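## Task

Lift the piece standing on square D1 off the board and set it down standing up on the table. Then carry the piece from C5 onto D1. Square names come from the labels on the board's edge. When finished, all other squares must contain exactly what they had at the beginning, no piece may be tipped over, and every piece that was moved must sit entirely within the square it now occupies.

## Robot and tools

ROBOT. There are two 7-joint xArm arms, left_arm and right_arm. Each ends in a two-finger parallel gripper with a wrist camera. Both bases are essentially unrotated. In the scene frame, left_arm sits at (+0.057, +0.411, 0) m and right_arm at (+0.056, -0.313, 0) m. The scene frame has its origin at table-top height, midway between the arms, with +z up and +x pointing out over the table. left_arm is on the +y side.

FRAMES. Each arm reports its end_effector_position (m), quaternion (wxyz) and velocities in its own base frame. Fixed cameras and the table use the scene frame. The reported hand point is the spot between the closed finger pads, roughly 2 cm short of the fingertips. Closing pushes the tips about 10 mm further along the gripper's +z (finger) axis. The fingers open and close along the gripper's y axis. Reported poses may be a few centimetres off, more so at long reach.

JOINT ORDER. Every row and every per-joint list uses the same order for each arm: elbow, wrist pitch, shoulder, forearm roll, upper arm roll, waist, wrist roll, then the gripper (opening in commands, finger-pad gap in m in results, 0.084 when fully open). Upper arm roll and forearm roll have signs flipped relative to the URDF, in both commands and results. The URDF ranges in rad are: waist -6.283..6.283, shoulder -2.059..2.094, upper arm roll -6.283..6.283, elbow -0.192..3.927, forearm roll -6.283..6.283, wrist pitch -1.693..3.142, wrist roll -6.283..6.283. For the two flipped joints, negate and swap these bounds.

execute_actions(actions, cameras). actions is a list of actions. Each action is a table of 1 to 15 rows. Each row runs for one 1/30 s step, and the last row repeats until 15 steps are used. A row always has 16 numbers in [-1, 1] covering both arms: left_arm's 7 joints and its opening, then right_arm's 7 joints and its opening. Joint numbers are offsets, not poses. They count from the Joint targets in force when that action begins, not from the previous row, and are scaled so 1.0 = 2.036 rad. Sending the same offset in a later action therefore moves the joint further. The opening is absolute: +1 fully open, -1 closed. An action that would push a joint more than 0.010 rad beyond its range is rejected for both arms. An empty actions list just returns the full state. cameras selects images: omitted, null or ["all"] gives all; [] gives none. The cameras are cam_low (fixed, 504x504), cam_left_wrist and cam_right_wrist (896x504 each).

move(target, speed, blend, opening_speed, blocking, cameras). target is either one 16-number row or a list of up to 15 rows, laid out and scaled as above. Every row is an offset from the Joint targets at the start of the move, not from the row before it. All joints travel in a coordinated way, so the gripper follows a curve, and nothing is avoided along the way. speed is the top speed in rad/s of the joint with the longest travel: 0.01 to 2, default 0.5. It can be one number or one per target. blend (rad) rounds the corners of intermediate targets. opening_speed (at least 0.2 per second on the -1..+1 scale) ramps the fingers. Finger values of a later target are applied only after the arms halt there. With blocking=false the call returns early while the arm keeps moving. The extra move: line reports done, off_target, moving, held or fault, plus the worst-off joint of each arm.

wait(seconds 0 to 10) lets time pass with the last commands held. stop brakes a running move. zoom_image(camera, region=[x0,y0,x1,y1]) enlarges a pixel box of at most 504x504 from that camera's latest image. clear_fault(arm) releases an arm halted by a torque fault, but only after a result has reported the fault. read_manual gives licence text only. finished_scene(scene) ends the current scene for good; pass its number.

RESULTS. These include Joint positions, Joint velocities (or "within noise"), Joint targets (the base for your next offsets), Tool commands, grip_measured, torques (positive means toward a larger joint number) and the hand pose. Other lines: "joint sent to its limit" means a joint was clipped at its end. "joint command not followed" means the arm-to-arm clearance check altered commands. TORQUE FAULT means the arm stopped and needs clear_fault. MOTOR HOT appears at 65 °C, and an over-temperature brake stop follows at 80 °C.

LIMITS. Joint targets move at most 3.14 rad/s and stay within 0.623 rad of the measured angle. Any step that would move a gripper more than 70 mm from its measured spot is scaled down, so large moves need several actions. To hold a joint still, send 0 for it. To keep a gripper unchanged, resend its current command, because 0 there means half-open. Contact torque limits in N m are: waist and shoulder 44, upper arm roll, elbow and forearm roll 26.4, wrist pitch and wrist roll 14.8. A held load counts toward these.

GRIPPING. Command an opening well below grip_measured to keep squeezing. Each pad gives up to about 24 N. Expect occasional brief tugs on whatever you are holding.

AVOID. Do not drop pieces or release them while they are still moving. Do not let anything leave the table. Avoid fast impacts, hard presses, contact between the two arms, and knocking over or shifting other pieces. Avoid holding loads for long periods or straining against poses the arm cannot reach, since both heat the motors. Move slowly near contact and lower pieces gently so they end upright.

Each tool is called after "Call:" as a command line: name --argument value for each argument, lists and objects as JSON in quotes; but a table of rows of numbers goes row by row, as --pt "numbers of a row", without its own name.

## Session

Call:
execute_actions --actions '[]'

Scene clock: 0.00 s.
left_arm: end_effector_position=(+0.5765, +0.0132, +0.3884) grip_measured=+1.00 end_effector_quat_wxyz=(-0.294, +0.727, -0.186, +0.592) | right_arm: end_effector_position=(+0.0892, -0.2551, +0.2844) grip_measured=+1.00 end_effector_quat_wxyz=(-0.158, +0.934, +0.306, +0.093)
Joint names: [elbow, wrist pitch, shoulder, forearm roll, upper arm roll, waist, wrist roll]
Joint positions: left_arm=[0.703 -0.78 -0.946 -0.529 1.252 1.688 -0.58 0.084] | right_arm=[0.891 1.638 -0.473 -0.008 0.431 -0.841 -1.834 0.084]
Joint velocities: within noise
Joint torques (N m): no reading
Joint targets: left_arm=[0.703 -0.780 -0.946 -0.529 1.252 1.688 -0.580] | right_arm=[0.891 1.638 -0.473 -0.008 0.431 -0.841 -1.834]
Tool commands: left_gripper/opening=+1.0 right_gripper/opening=+1.0

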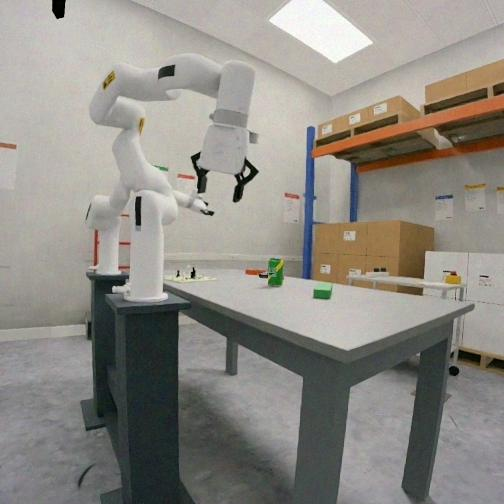

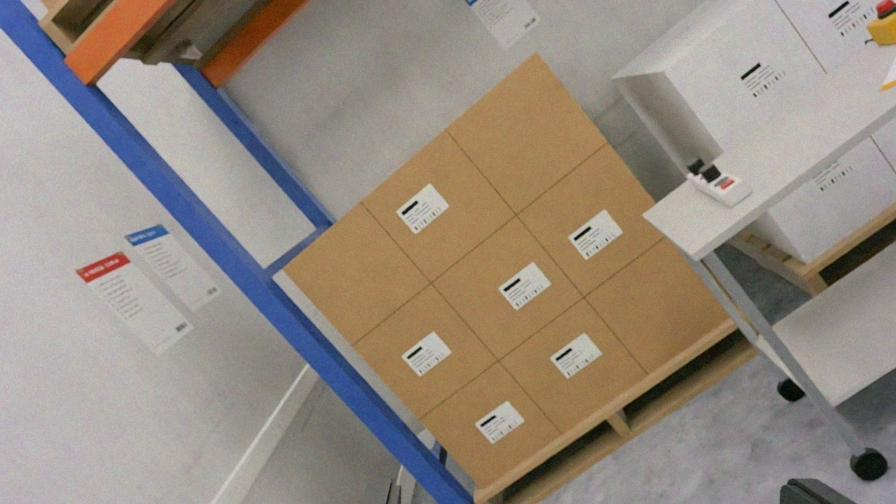

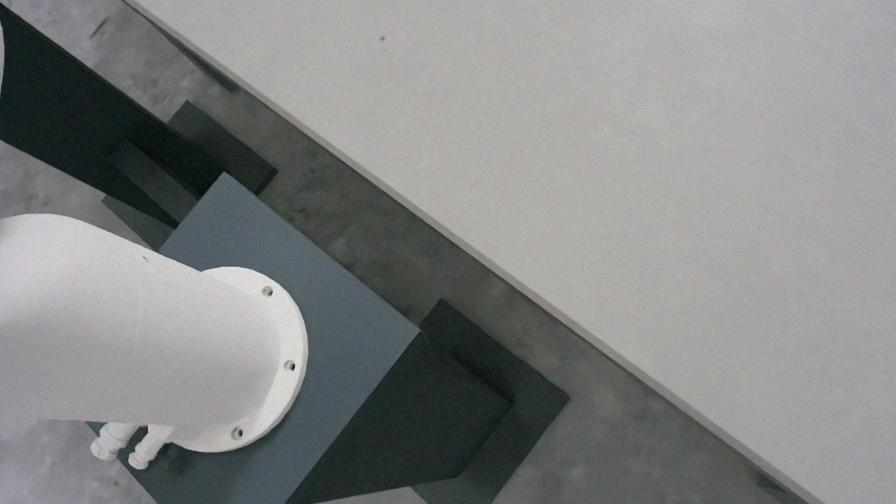

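Call:
zoom_image --camera "cam_low" --region '[150, 240, 350, 320]'

Call:
zoom_image --camera "cam_low" --region '[160, 255, 230, 290]'

Scaled by 2.520 from the camera's 504x504 image, which has a finer 720x720 frame.

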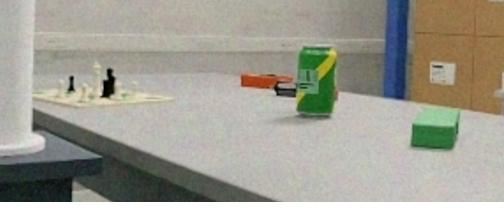

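Scaled by 7.200 from the camera's 504x504 image, which has a finer 720x720 frame.

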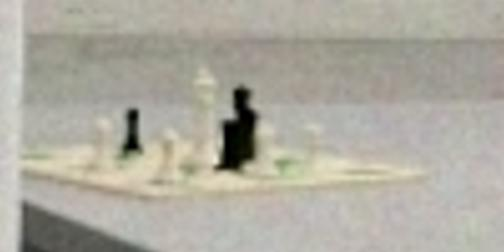

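Call:
zoom_image --camera "cam_low" --region '[70, 180, 230, 340]'

Scaled by 3.150 from the camera's 504x504 image, which has a finer 720x720 frame.

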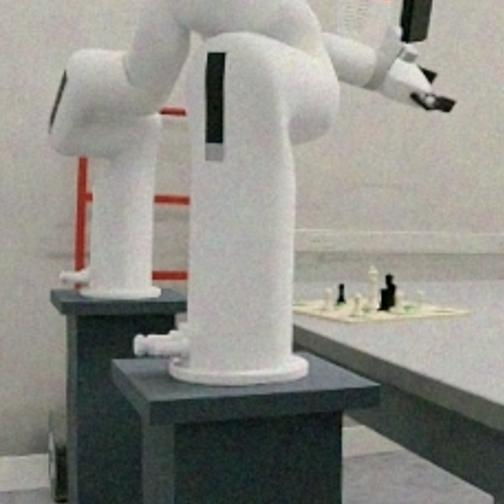

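Call:
move --target '[0.0928, 0.997, 0.2436, 0.2598, -0.6149, -0.9912, 0.2849, 1.0, 0, 0, 0, 0, 0, 0, 0, 1.0]' --speed 1.0 --cameras '["cam_left_wrist"]'

Scene clock: 25.23 s.
left_arm: end_effector_position=(+0.3499, -0.1200, +0.3080) grip_measured=+1.00 end_effector_quat_wxyz=(+0.008, +0.985, -0.164, +0.046) | right_arm: end_effector_position=(+0.0892, -0.2551, +0.2844) grip_measured=+1.00 end_effector_quat_wxyz=(-0.158, +0.934, +0.306, +0.093)
Joint positions: left_arm=[0.892 1.249 -0.45 0 0 -0.33 0 0.084] | right_arm=[0.891 1.638 -0.473 -0.008 0.431 -0.841 -1.834 0.084]
Joint torques (N m): left_arm=[21.62 -1.1 -10.18 0.72 -0.97 -2.3 0.33] | right_arm=[12.17 -1.04 -5.33 -0.86 -2.54 0.85 0.28]
Joint targets: left_arm=[0.892 1.249 -0.450 0.000 0.000 -0.330 0.000] | right_arm=[0.891 1.638 -0.473 -0.008 0.431 -0.841 -1.834]
move: done
camera_calibration:
cam_left_wrist: T_world_to_cam=[[-0.320463, -0.947257, 0.00267349, 0.0286443], [-0.943773, 0.31904, -0.0866379, 0.463221], [0.0812154, -0.0302874, -0.996236, 0.404757], [0, 0, 0, 1]]
Images, in order: cam_left_wrist.

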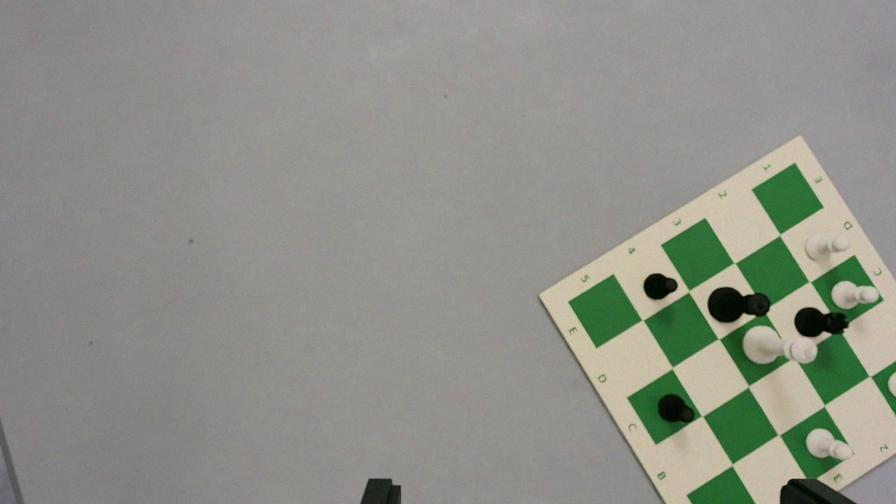

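Call:
move --target '[0.02875, 0.03864, 0.03578, 0, 0, -0.24558, 0, 1.0, 0, 0, 0, 0, 0, 0, 0, 1.0]' --speed 0.7 --cameras '["cam_left_wrist"]'

Scene clock: 32.10 s.
left_arm: end_effector_position=(+0.2482, -0.2715, +0.2999) grip_measured=+1.00 end_effector_quat_wxyz=(+0.000, +0.915, -0.403, +0.000) | right_arm: end_effector_position=(+0.0892, -0.2551, +0.2844) grip_measured=+1.00 end_effector_quat_wxyz=(-0.158, +0.934, +0.306, +0.093)
Joint positions: left_arm=[0.95 1.328 -0.377 0 0 -0.83 0 0.084] | right_arm=[0.891 1.638 -0.473 -0.008 0.431 -0.841 -1.834 0.084]
Joint torques (N m): left_arm=[21.92 -1.14 -12.06 0.3 -0.63 -2.61 -0.08] | right_arm=[12.09 -1.06 -5.1 -0.92 -2.48 0.8 0.35]
Joint targets: left_arm=[0.950 1.328 -0.377 0.000 0.000 -0.830 0.000] | right_arm=[0.891 1.638 -0.473 -0.008 0.431 -0.841 -1.834]
move: done
camera_calibration:
cam_left_wrist: T_world_to_cam=[[-0.735113, -0.677941, 0.0023445, 0.0286742], [-0.677919, 0.73511, 0.00628908, 0.434006], [-0.00598709, 0.00303381, -0.999977, 0.432171], [0, 0, 0, 1]]
Images, in order: cam_left_wrist.

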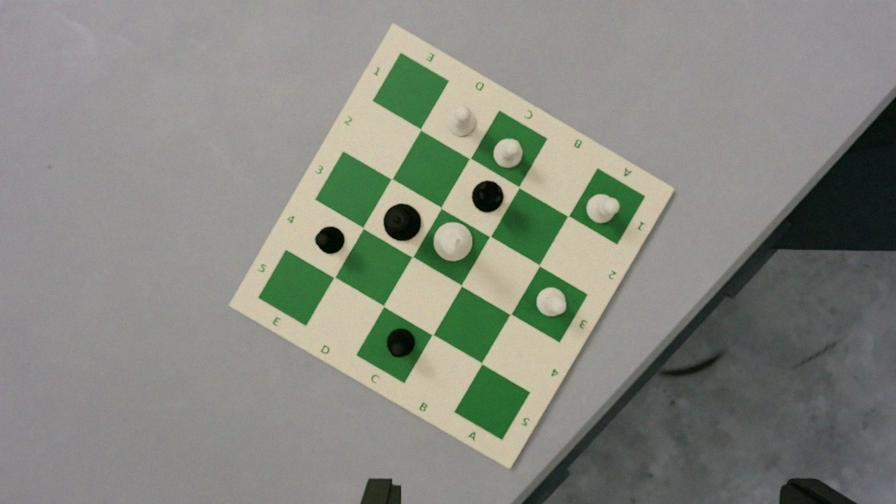

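Call:
zoom_image --camera "cam_left_wrist" --region '[220, 10, 690, 480]'

Call:
zoom_image --camera "cam_left_wrist" --region '[380, 60, 560, 240]'

Call:
zoom_image --camera "cam_left_wrist" --region '[310, 270, 490, 450]'

Scaled by 1.072 from the camera's 896x504 image, which has a finer 1280x720 frame.

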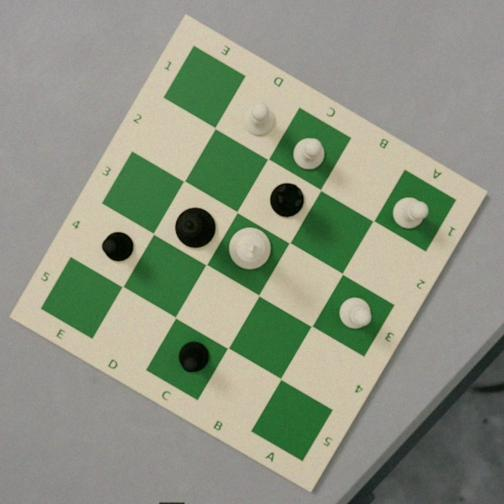

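Scaled by 2.800 from the camera's 896x504 image, which has a finer 1280x720 frame.

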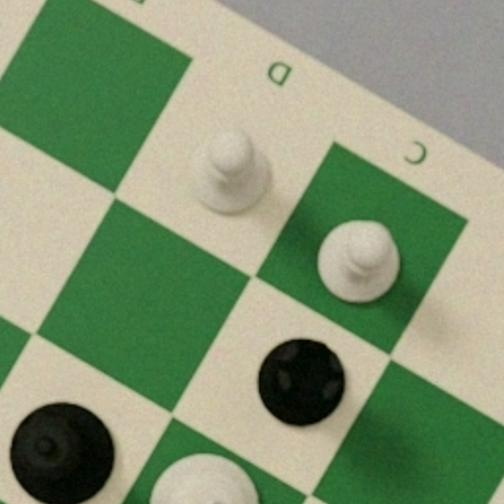

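Scaled by 2.800 from the camera's 896x504 image, which has a finer 1280x720 frame.

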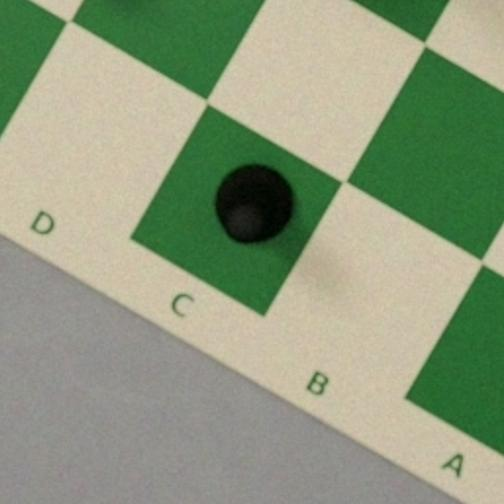

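Call:
zoom_image --camera "cam_left_wrist" --region '[340, 444, 460, 504]'

Call:
zoom_image --camera "cam_left_wrist" --region '[760, 444, 880, 504]'

Scaled by 4.200 from the camera's 896x504 image, which has a finer 1280x720 frame.

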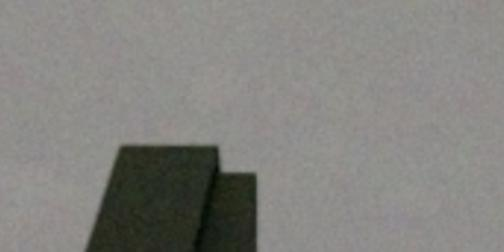

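Scaled by 4.200 from the camera's 896x504 image, which has a finer 1280x720 frame.

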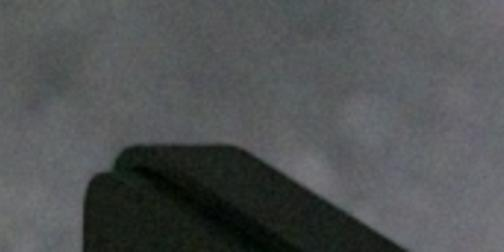

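Call:
move --target '[0.10084, -0.22516, 0.32575, 0, 0, 0.02024, -0.32358, 0.0, 0, 0, 0, 0, 0, 0, 0, 1.0]' --speed 0.7 --cameras '["cam_left_wrist", "cam_low"]'

Scene clock: 57.37 s.
left_arm: end_effector_position=(+0.3669, -0.3695, +0.1201) grip_measured=-0.01 end_effector_quat_wxyz=(+0.000, +0.998, -0.065, +0.000) | right_arm: end_effector_position=(+0.0892, -0.2551, +0.2844) grip_measured=+1.00 end_effector_quat_wxyz=(-0.158, +0.934, +0.306, +0.093)
Joint positions: left_arm=[1.156 0.87 0.286 0 0 -0.789 -0.659 0.044] | right_arm=[0.891 1.638 -0.473 -0.008 0.431 -0.841 -1.834 0.084]
Joint torques (N m): left_arm=[20.12 -1.76 -28.46 -0.27 0.7 2.52 -0.18] | right_arm=[12.17 -1.04 -5.21 -0.92 -2.41 0.79 0.3]
Joint targets: left_arm=[1.156 0.870 0.286 0.000 0.000 -0.789 -0.659] | right_arm=[0.891 1.638 -0.473 -0.008 0.431 -0.841 -1.834]
move: done
camera_calibration:
cam_left_wrist: T_world_to_cam=[[-0.125604, -0.992077, 0.00255694, -0.289868], [-0.992062, 0.125617, 0.00580303, 0.477727], [-0.00607825, -0.00180776, -0.99998, 0.251643], [0, 0, 0, 1]]
Images, in order: cam_low, cam_left_wrist.

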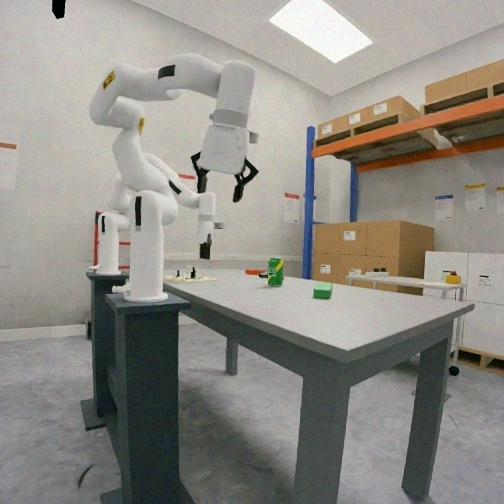

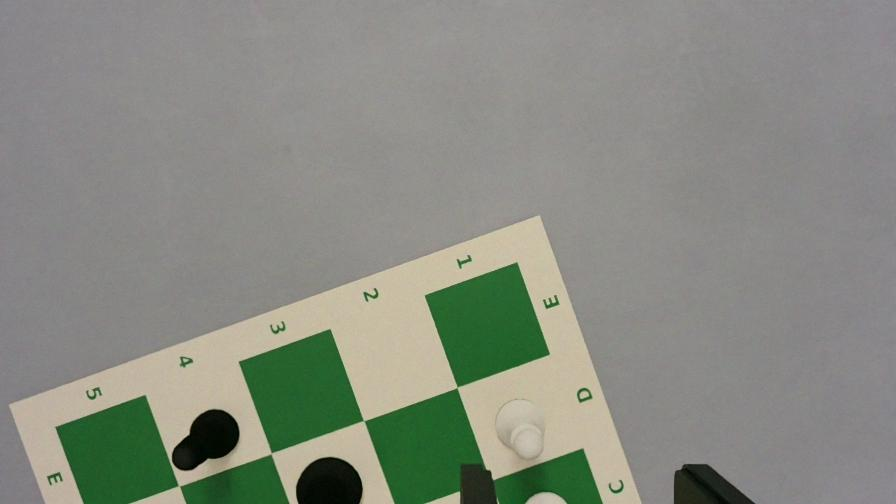

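Call:
zoom_image --camera "cam_left_wrist" --region '[430, 360, 610, 504]'

Call:
zoom_image --camera "cam_left_wrist" --region '[450, 384, 720, 504]'

Scaled by 2.800 from the camera's 896x504 image, which has a finer 1280x720 frame.

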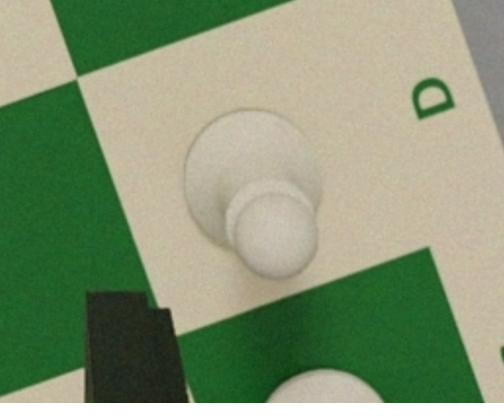

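Scaled by 1.867 from the camera's 896x504 image, which has a finer 1280x720 frame.

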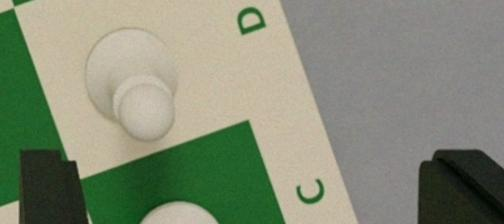

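Call:
move --target '[0, 0, 0, 0, 0, 0, 0, 0.0, -0.115, -0.997, 0.393, 0.5403, -0.1621, 0.221, 0.6827, 1.0]' --speed 1.0 --cameras '["cam_right_wrist"]'

Scene clock: 93.80 s.
left_arm: end_effector_position=(+0.3668, -0.3695, +0.1200) grip_measured=-0.01 end_effector_quat_wxyz=(+0.000, +0.998, -0.065, +0.000) | right_arm: end_effector_position=(+0.4783, -0.0942, +0.0570) grip_measured=+1.00 end_effector_quat_wxyz=(+0.130, +0.811, +0.506, +0.264)
Joint positions: left_arm=[1.156 0.87 0.286 0 0 -0.789 -0.659 0.044] | right_arm=[0.657 -0.392 0.327 1.092 0.101 -0.392 -0.444 0.084]
Joint torques (N m): left_arm=[19.08 -1.22 -29.33 -0.1 0.28 2.13 0.3] | right_arm=[7.32 -3.47 -14.13 0.17 -0.85 1.65 0.54]
Joint targets: left_arm=[1.156 0.870 0.286 0.000 0.000 -0.789 -0.659] | right_arm=[0.657 -0.392 0.327 1.092 0.101 -0.392 -0.444]
move: done
camera_calibration:
cam_right_wrist: T_world_to_cam=[[0.755074, -0.432333, 0.492901, -0.397745], [-0.323667, -0.899589, -0.293222, 0.155738], [0.570178, 0.0618683, -0.819188, -0.0902276], [0, 0, 0, 1]]
Images, in order: cam_right_wrist.

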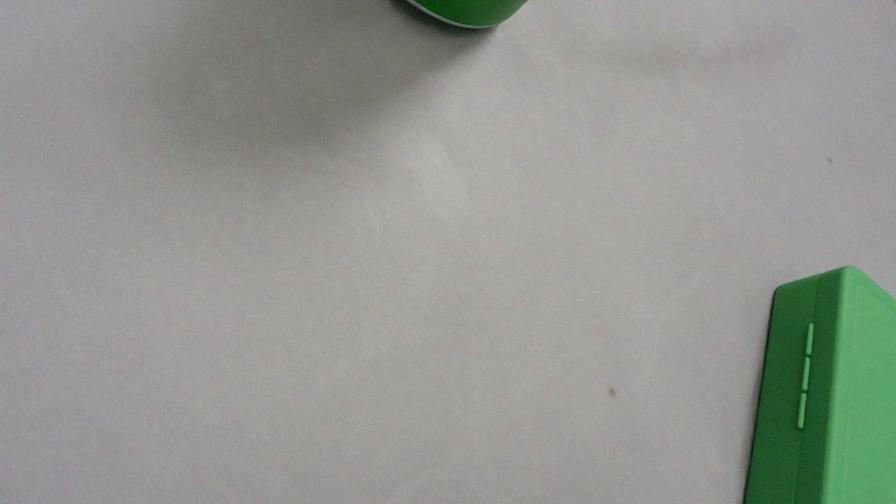

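Call:
move --target '[0, 0, 0, 0, 0, 0, 0, 0.0, -0.0359, -0.3134, 0.1262, 0.1758, -0.0496, 0.0697, 0.2181, 1.0]' --speed 0.7 --cameras '["cam_right_wrist", "cam_left_wrist"]'

Scene clock: 98.57 s.
left_arm: end_effector_position=(+0.3668, -0.3695, +0.1200) grip_measured=-0.01 end_effector_quat_wxyz=(+0.000, +0.998, -0.065, +0.000) | right_arm: end_effector_position=(+0.3663, +0.1674, +0.0755) grip_measured=+1.00 end_effector_quat_wxyz=(-0.278, +0.718, +0.491, +0.406)
Joint positions: left_arm=[1.156 0.87 0.286 0 0 -0.789 -0.659 0.044] | right_arm=[0.584 -1.03 0.584 1.449 0 -0.25 0 0.084]
Joint torques (N m): left_arm=[19.66 -1.26 -29.72 -0.56 0.06 1.95 0.31] | right_arm=[3 -3.75 -13.66 1.25 -1.71 1.69 0.48]
Joint targets: left_arm=[1.156 0.870 0.286 0.000 0.000 -0.789 -0.659] | right_arm=[0.584 -1.030 0.584 1.449 0.000 -0.250 0.000]
move: done
camera_calibration:
cam_left_wrist: T_world_to_cam=[[-0.125657, -0.992071, 0.00247612, -0.289826], [-0.992055, 0.125669, 0.00591498, 0.477704], [-0.00617925, -0.00171319, -0.999979, 0.251647], [0, 0, 0, 1]]
cam_right_wrist: T_world_to_cam=[[0.932938, -0.359066, 0.026423, -0.251344], [-0.160542, -0.480568, -0.862137, 0.273366], [0.322262, 0.800079, -0.505985, -0.0838464], [0, 0, 0, 1]]
Images, in order: cam_left_wrist, cam_right_wrist.

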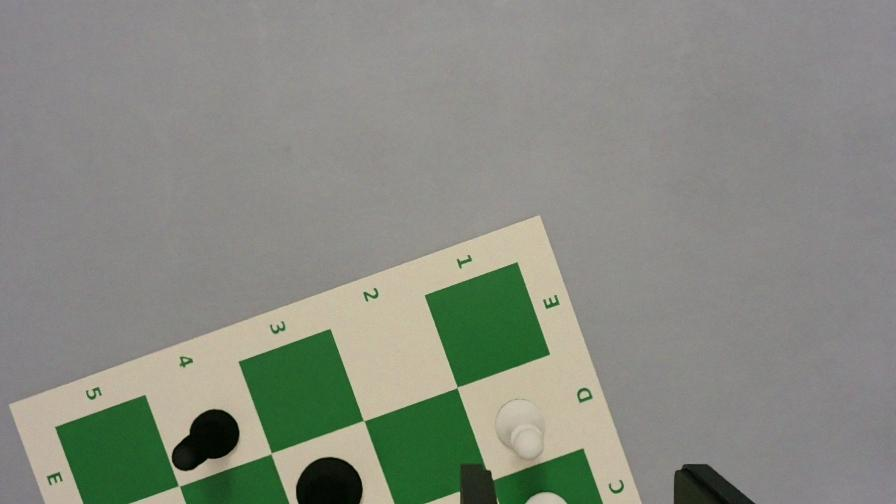

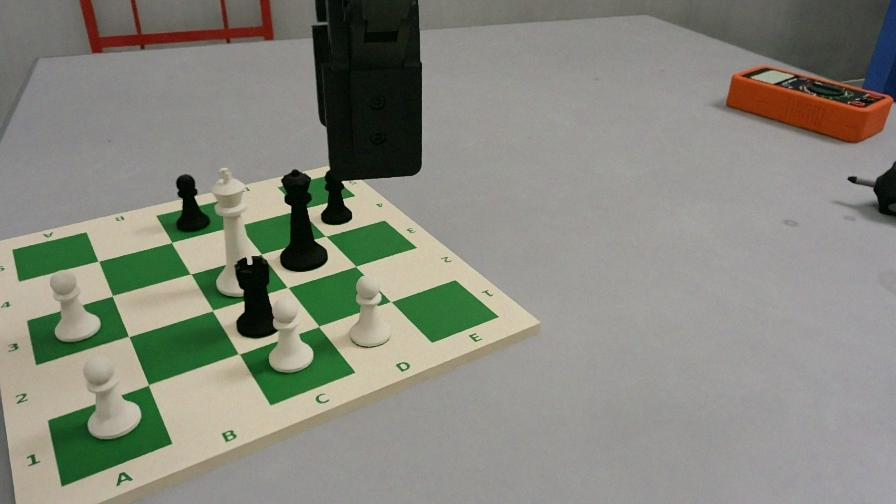

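Call:
zoom_image --camera "cam_right_wrist" --region '[320, 140, 560, 360]'

Call:
zoom_image --camera "cam_right_wrist" --region '[330, 260, 430, 360]'

Scaled by 2.100 from the camera's 896x504 image, which has a finer 1280x720 frame.

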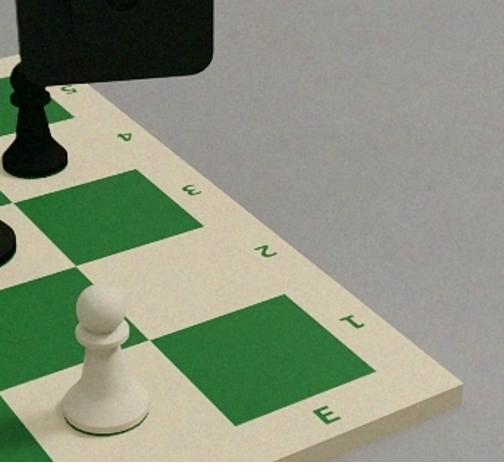

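Scaled by 5.040 from the camera's 896x504 image, which has a finer 1280x720 frame.

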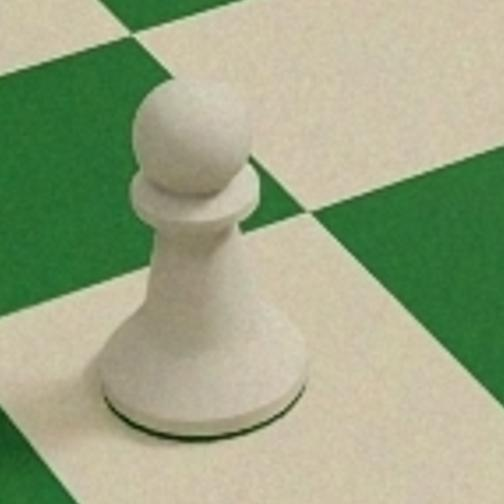

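Call:
zoom_image --camera "cam_right_wrist" --region '[500, 300, 560, 350]'

Call:
zoom_image --camera "cam_right_wrist" --region '[300, 60, 440, 200]'

Scaled by 8.400 from the camera's 896x504 image, which has a finer 1280x720 frame.

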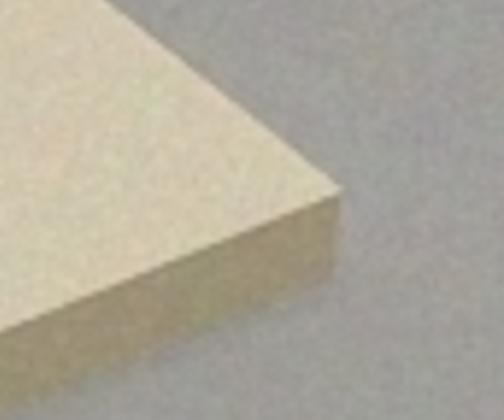

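Scaled by 3.600 from the camera's 896x504 image, which has a finer 1280x720 frame.

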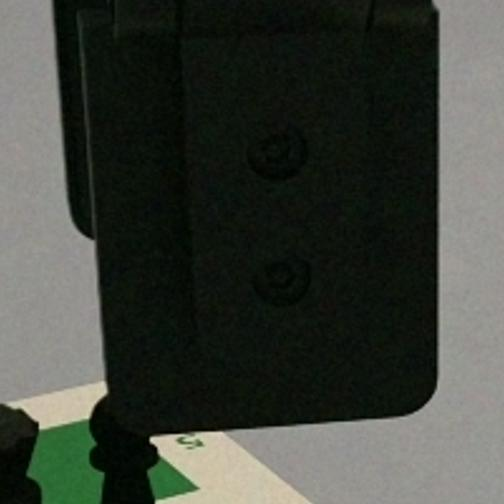

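Call:
move --target '[-0.0245, -0.07453, 0.05003, 0, 0, 0.00337, 0.00337, 0.0, 0, 0, 0, 0, 0, 0, 0, 1.0]' --speed 0.2 --cameras '["cam_right_wrist", "cam_left_wrist"]'

Scene clock: 111.10 s.
left_arm: end_effector_position=(+0.3682, -0.3659, +0.0599) grip_measured=-0.01 end_effector_quat_wxyz=(+0.000, +0.998, -0.065, +0.000) | right_arm: end_effector_position=(+0.3663, +0.1675, +0.0755) grip_measured=+1.00 end_effector_quat_wxyz=(-0.278, +0.718, +0.491, +0.406)
Joint positions: left_arm=[1.106 0.718 0.388 0 0 -0.782 -0.652 0.044] | right_arm=[0.584 -1.03 0.584 1.449 0 -0.25 0 0.084]
Joint torques (N m): left_arm=[17.12 -1.76 -29.47 -0.51 -0.3 2.86 0.31] | right_arm=[3.26 -3.15 -13.76 0.6 -1.55 1.26 0.02]
Joint targets: left_arm=[1.106 0.718 0.388 0.000 0.000 -0.782 -0.652] | right_arm=[0.584 -1.030 0.584 1.449 0.000 -0.250 0.000]
move: done
camera_calibration:
cam_left_wrist: T_world_to_cam=[[-0.125632, -0.992074, 0.00253143, -0.285877], [-0.992058, 0.125645, 0.00588762, 0.478948], [-0.00615901, -0.00177166, -0.999979, 0.191505], [0, 0, 0, 1]]
cam_right_wrist: T_world_to_cam=[[0.932967, -0.358991, 0.0264234, -0.251341], [-0.160498, -0.480568, -0.862145, 0.273353], [0.322201, 0.800112, -0.505972, -0.0838444], [0, 0, 0, 1]]
Images, in order: cam_left_wrist, cam_right_wrist.

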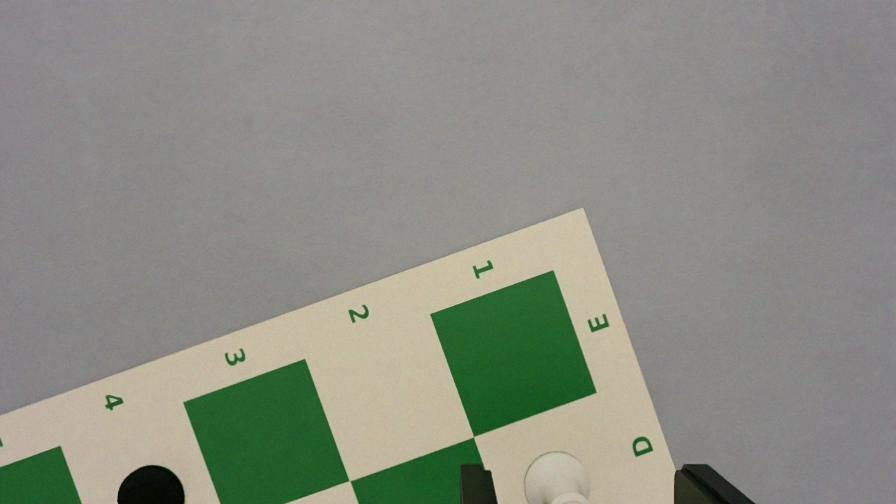

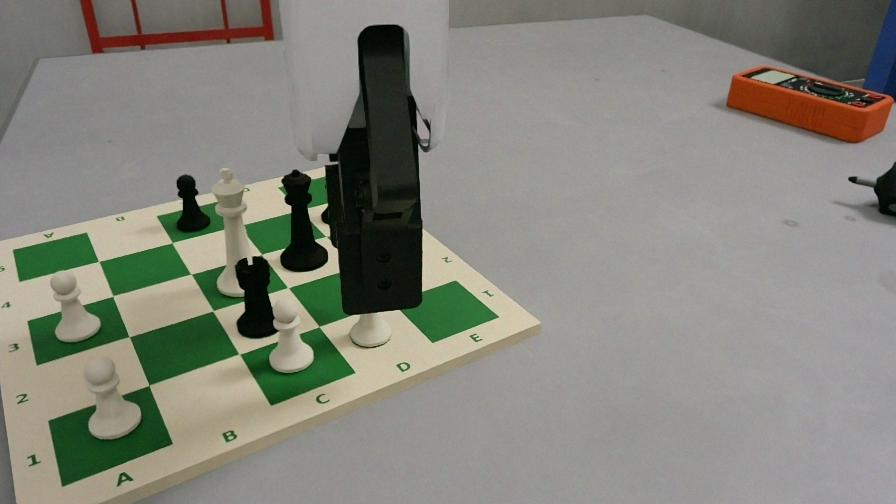

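Call:
zoom_image --camera "cam_right_wrist" --region '[310, 240, 450, 360]'

Call:
zoom_image --camera "cam_left_wrist" --region '[450, 404, 720, 504]'

Scaled by 3.600 from the camera's 896x504 image, which has a finer 1280x720 frame.

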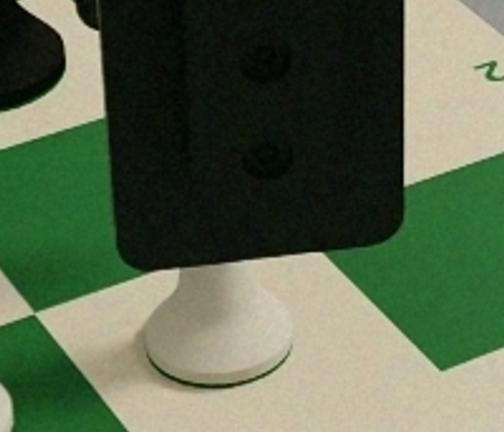

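Scaled by 1.867 from the camera's 896x504 image, which has a finer 1280x720 frame.

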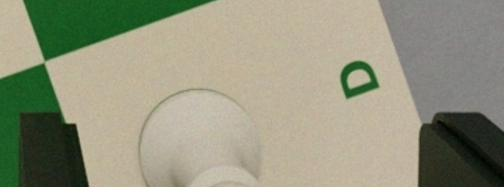

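Call:
move --target '[-0.003856, -0.03026, 0.026405, 0, 0, 0, 0, 0.0, 0, 0, 0, 0, 0, 0, 0, 1.0]' --speed 0.1 --cameras '["cam_right_wrist", "cam_left_wrist"]'

Call:
zoom_image --camera "cam_right_wrist" --region '[310, 260, 450, 380]'

Scene clock: 119.53 s.
left_arm: end_effector_position=(+0.3682, -0.3658, +0.0339) grip_measured=-0.01 end_effector_quat_wxyz=(+0.000, +0.998, -0.065, +0.000) | right_arm: end_effector_position=(+0.3663, +0.1675, +0.0755) grip_measured=+1.00 end_effector_quat_wxyz=(-0.278, +0.718, +0.491, +0.406)
Joint positions: left_arm=[1.098 0.656 0.442 0 0 -0.782 -0.652 0.044] | right_arm=[0.584 -1.03 0.584 1.449 0 -0.25 0 0.084]
Joint torques (N m): left_arm=[16.41 -1.74 -30.72 -0.31 -0.25 2.26 0.09] | right_arm=[3.53 -3.13 -14.12 -0.11 -1.3 1.03 -0.01]
Joint targets: left_arm=[1.098 0.656 0.442 0.000 0.000 -0.782 -0.652] | right_arm=[0.584 -1.030 0.584 1.449 0.000 -0.250 0.000]
move: done
camera_calibration:
cam_left_wrist: T_world_to_cam=[[-0.125615, -0.992076, 0.00253086, -0.285812], [-0.99206, 0.125628, 0.00591201, 0.479086], [-0.00618311, -0.00176813, -0.999979, 0.165512], [0, 0, 0, 1]]
cam_right_wrist: T_world_to_cam=[[0.932967, -0.358991, 0.0264234, -0.251341], [-0.160498, -0.480569, -0.862145, 0.273353], [0.322201, 0.800112, -0.505972, -0.0838443], [0, 0, 0, 1]]
Images, in order: cam_left_wrist, cam_right_wrist.

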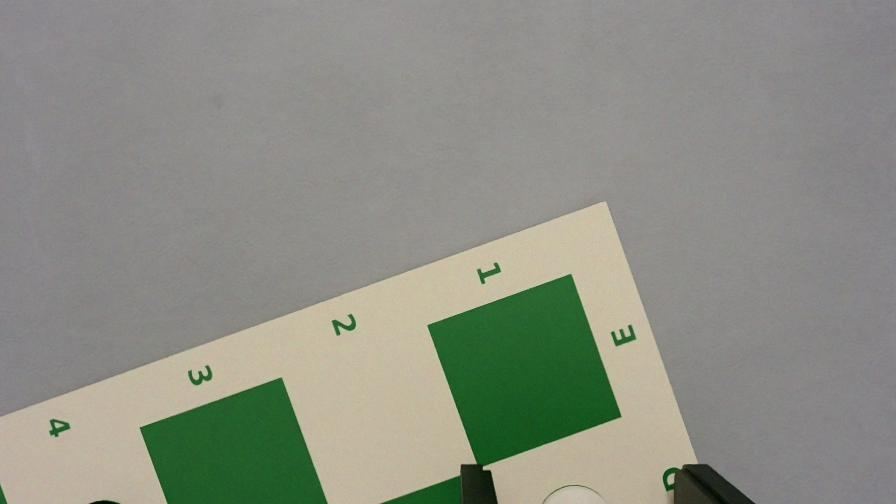

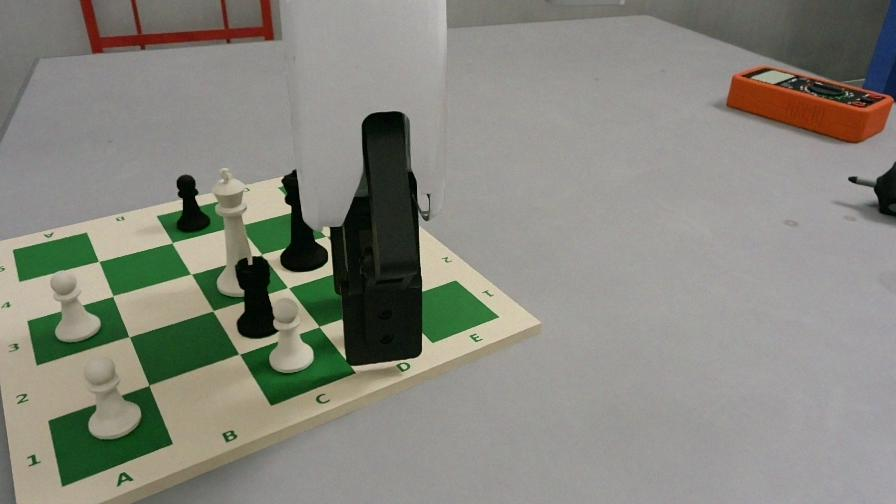

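Scaled by 3.600 from the camera's 896x504 image, which has a finer 1280x720 frame.

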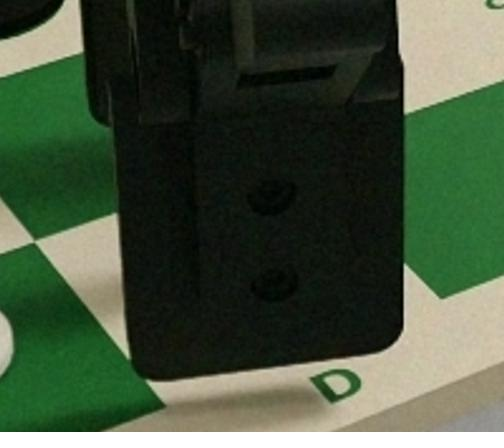

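Call:
move --target '[0, 0, 0, 0, 0, 0, 0, -1.0, 0, 0, 0, 0, 0, 0, 0, 1.0]' --opening_speed 0.5 --cameras '["cam_right_wrist", "cam_left_wrist"]'

Call:
zoom_image --camera "cam_right_wrist" --region '[310, 260, 450, 380]'

Scene clock: 124.20 s.
left_arm: end_effector_position=(+0.3682, -0.3658, +0.0339) grip_measured=-0.77 end_effector_quat_wxyz=(+0.000, +0.998, -0.065, +0.000) | right_arm: end_effector_position=(+0.3663, +0.1675, +0.0755) grip_measured=+1.00 end_effector_quat_wxyz=(-0.278, +0.718, +0.491, +0.406)
Joint positions: left_arm=[1.098 0.656 0.442 0 0 -0.782 -0.652 0.01] | right_arm=[0.584 -1.03 0.584 1.449 0 -0.25 0 0.084]
Joint torques (N m): left_arm=[17.35 -1.26 -30.73 -0.18 -0.22 1.63 -0.03] | right_arm=[3.6 -3.2 -14.69 -0.05 -1.07 0.76 0.01]
Joint targets: left_arm=[1.098 0.656 0.442 0.000 0.000 -0.782 -0.652] | right_arm=[0.584 -1.030 0.584 1.449 0.000 -0.250 0.000]
move: done
camera_calibration:
cam_left_wrist: T_world_to_cam=[[-0.125612, -0.992076, 0.00250855, -0.285806], [-0.99206, 0.125625, 0.00594104, 0.479076], [-0.0062091, -0.00174236, -0.999979, 0.165512], [0, 0, 0, 1]]
cam_right_wrist: T_world_to_cam=[[0.932966, -0.358992, 0.0264251, -0.251342], [-0.160497, -0.480569, -0.862145, 0.273353], [0.322203, 0.800111, -0.505972, -0.0838449], [0, 0, 0, 1]]
Images, in order: cam_left_wrist, cam_right_wrist.

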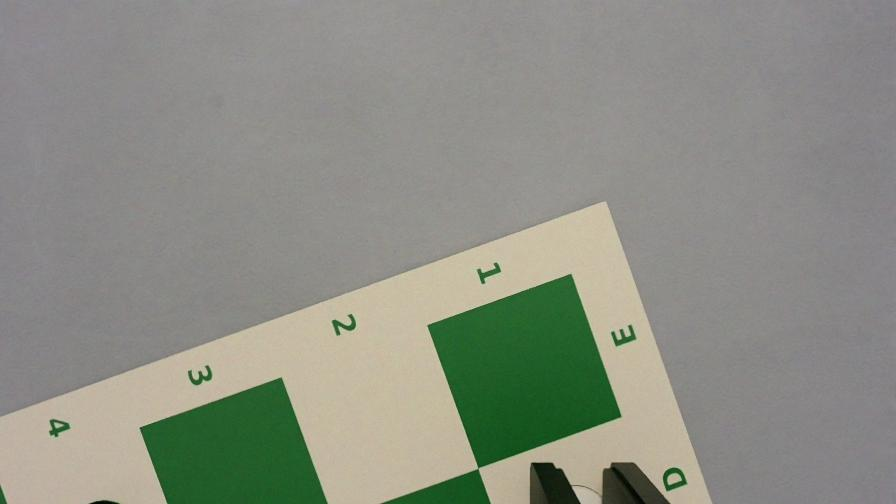

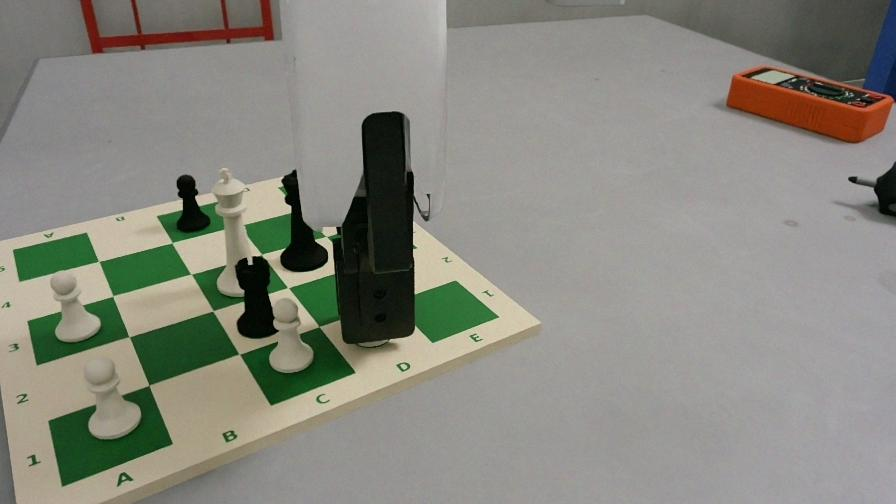

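Scaled by 3.600 from the camera's 896x504 image, which has a finer 1280x720 frame.

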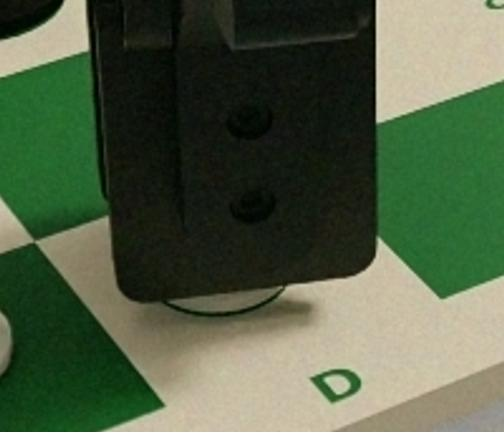

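Call:
move --target '[0.013693, 0.071273, -0.05758, 0, 0, 0, 0, -1.0, 0, 0, 0, 0, 0, 0, 0, 1.0]' --speed 0.15 --cameras '["cam_right_wrist", "cam_left_wrist"]'

Call:
zoom_image --camera "cam_right_wrist" --region '[300, 140, 460, 300]'

Scene clock: 132.73 s.
left_arm: end_effector_position=(+0.3682, -0.3658, +0.0938) grip_measured=-0.77 end_effector_quat_wxyz=(+0.000, +0.998, -0.065, +0.000) | right_arm: end_effector_position=(+0.3663, +0.1675, +0.0755) grip_measured=+1.00 end_effector_quat_wxyz=(-0.278, +0.718, +0.491, +0.406)
Joint positions: left_arm=[1.126 0.801 0.324 0 0 -0.782 -0.652 0.01] | right_arm=[0.584 -1.03 0.584 1.449 0 -0.25 0 0.084]
Joint torques (N m): left_arm=[19.54 -1.05 -32.58 -0.22 -0.28 1.66 0] | right_arm=[3.65 -3.14 -14.52 -0.04 -0.9 0.44 0.05]
Joint targets: left_arm=[1.126 0.801 0.324 0.000 0.000 -0.782 -0.652] | right_arm=[0.584 -1.030 0.584 1.449 0.000 -0.250 0.000]
move: done
camera_calibration:
cam_left_wrist: T_world_to_cam=[[-0.125643, -0.992072, 0.00245274, -0.285938], [-0.992056, 0.125656, 0.00596107, 0.478735], [-0.00622201, -0.00168429, -0.999979, 0.225486], [0, 0, 0, 1]]
cam_right_wrist: T_world_to_cam=[[0.932966, -0.358992, 0.0264256, -0.251342], [-0.160497, -0.480569, -0.862145, 0.273353], [0.322203, 0.800111, -0.505971, -0.083845], [0, 0, 0, 1]]
Images, in order: cam_left_wrist, cam_right_wrist.

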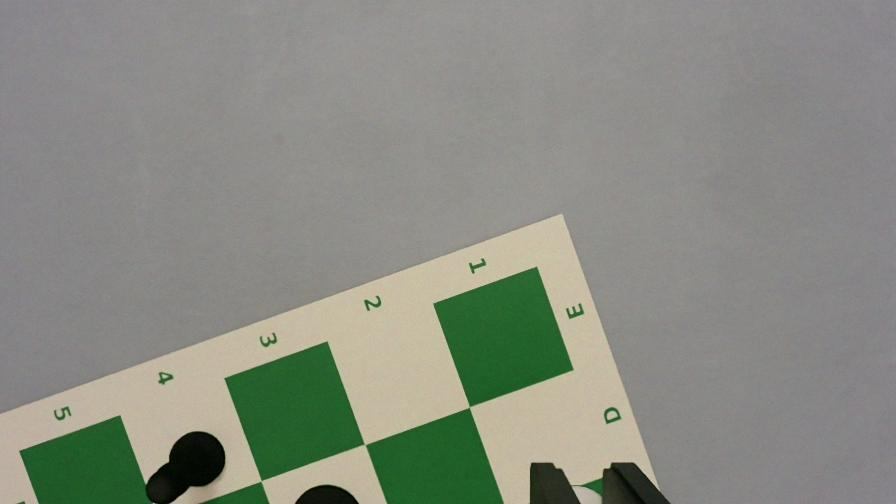

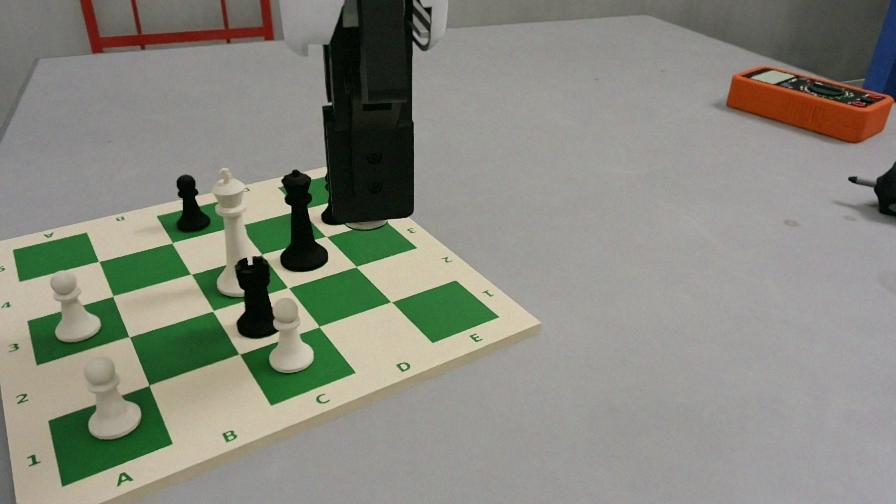

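Scaled by 3.150 from the camera's 896x504 image, which has a finer 1280x720 frame.

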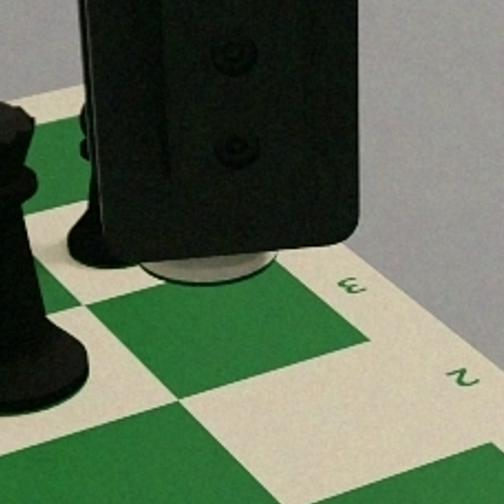

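Call:
move --pt "0.040424 0.013414 0.027009 0 0 0.12762 0.12762 -1.0 0 0 0 0 0 0 0 1.0" --pt "0.026586 -0.057505 0.084092 0 0 0.12762 0.12762 -1.0 0 0 0 0 0 0 0 1.0" --speed '[0.25, 0.15]' --blend '[0.02, 0]' --cameras '["cam_right_wrist", "cam_left_wrist"]'

Call:
zoom_image --camera "cam_right_wrist" --region '[440, 140, 560, 260]'

Scene clock: 138.37 s.
left_arm: end_effector_position=(+0.4663, -0.2685, +0.0319) grip_measured=-0.77 end_effector_quat_wxyz=(+0.000, +0.998, -0.065, +0.000) | right_arm: end_effector_position=(+0.3663, +0.1675, +0.0755) grip_measured=+1.00 end_effector_quat_wxyz=(-0.278, +0.718, +0.491, +0.406)
Joint positions: left_arm=[1.18 0.684 0.496 0 0 -0.522 -0.392 0.01] | right_arm=[0.584 -1.03 0.584 1.449 0 -0.25 0 0.084]
Joint torques (N m): left_arm=[16.71 -1.62 -31.9 -0.23 -0.23 2.55 0.1] | right_arm=[3.65 -3.06 -14.63 -0.11 -0.63 0.2 0.05]
Joint targets: left_arm=[1.180 0.684 0.496 0.000 0.000 -0.522 -0.392] | right_arm=[0.584 -1.030 0.584 1.449 0.000 -0.250 0.000]
move: done
camera_calibration:
cam_left_wrist: T_world_to_cam=[[-0.125621, -0.992075, 0.00261326, -0.176883], [-0.992059, 0.125635, 0.00585165, 0.564184], [-0.00613359, -0.00185742, -0.999979, 0.164251], [0, 0, 0, 1]]
cam_right_wrist: T_world_to_cam=[[0.932966, -0.358992, 0.0264257, -0.251342], [-0.160497, -0.480569, -0.862145, 0.273353], [0.322203, 0.800111, -0.505972, -0.0838449], [0, 0, 0, 1]]
Images, in order: cam_left_wrist, cam_right_wrist.

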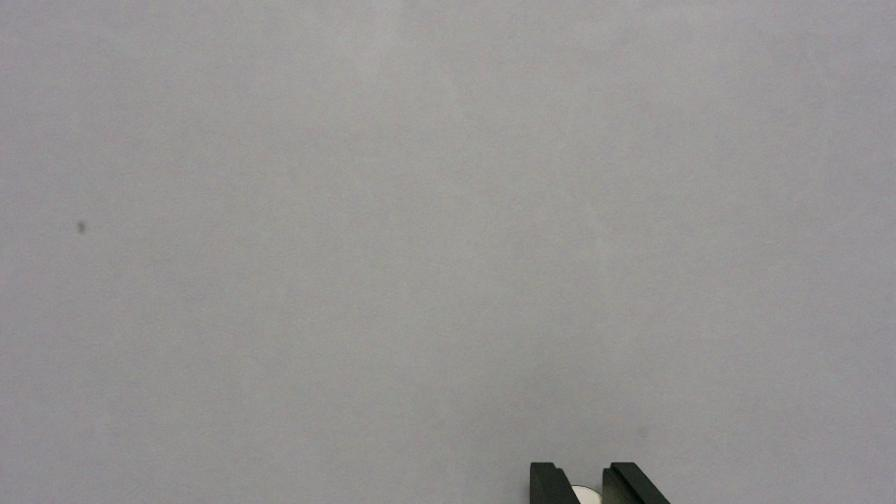

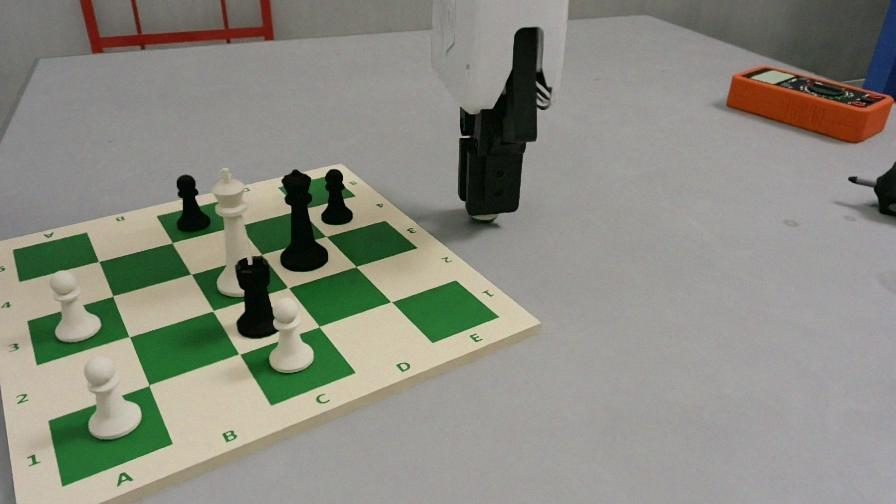

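Scaled by 4.200 from the camera's 896x504 image, which has a finer 1280x720 frame.

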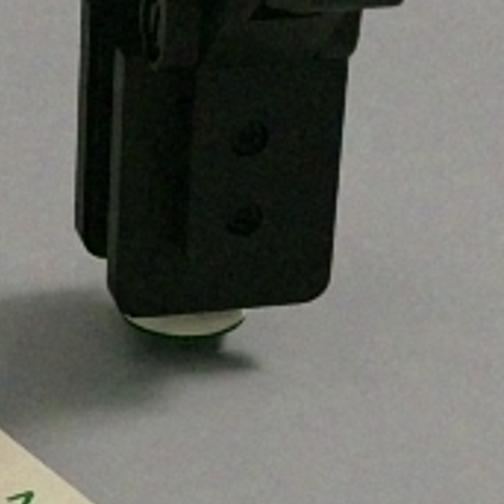

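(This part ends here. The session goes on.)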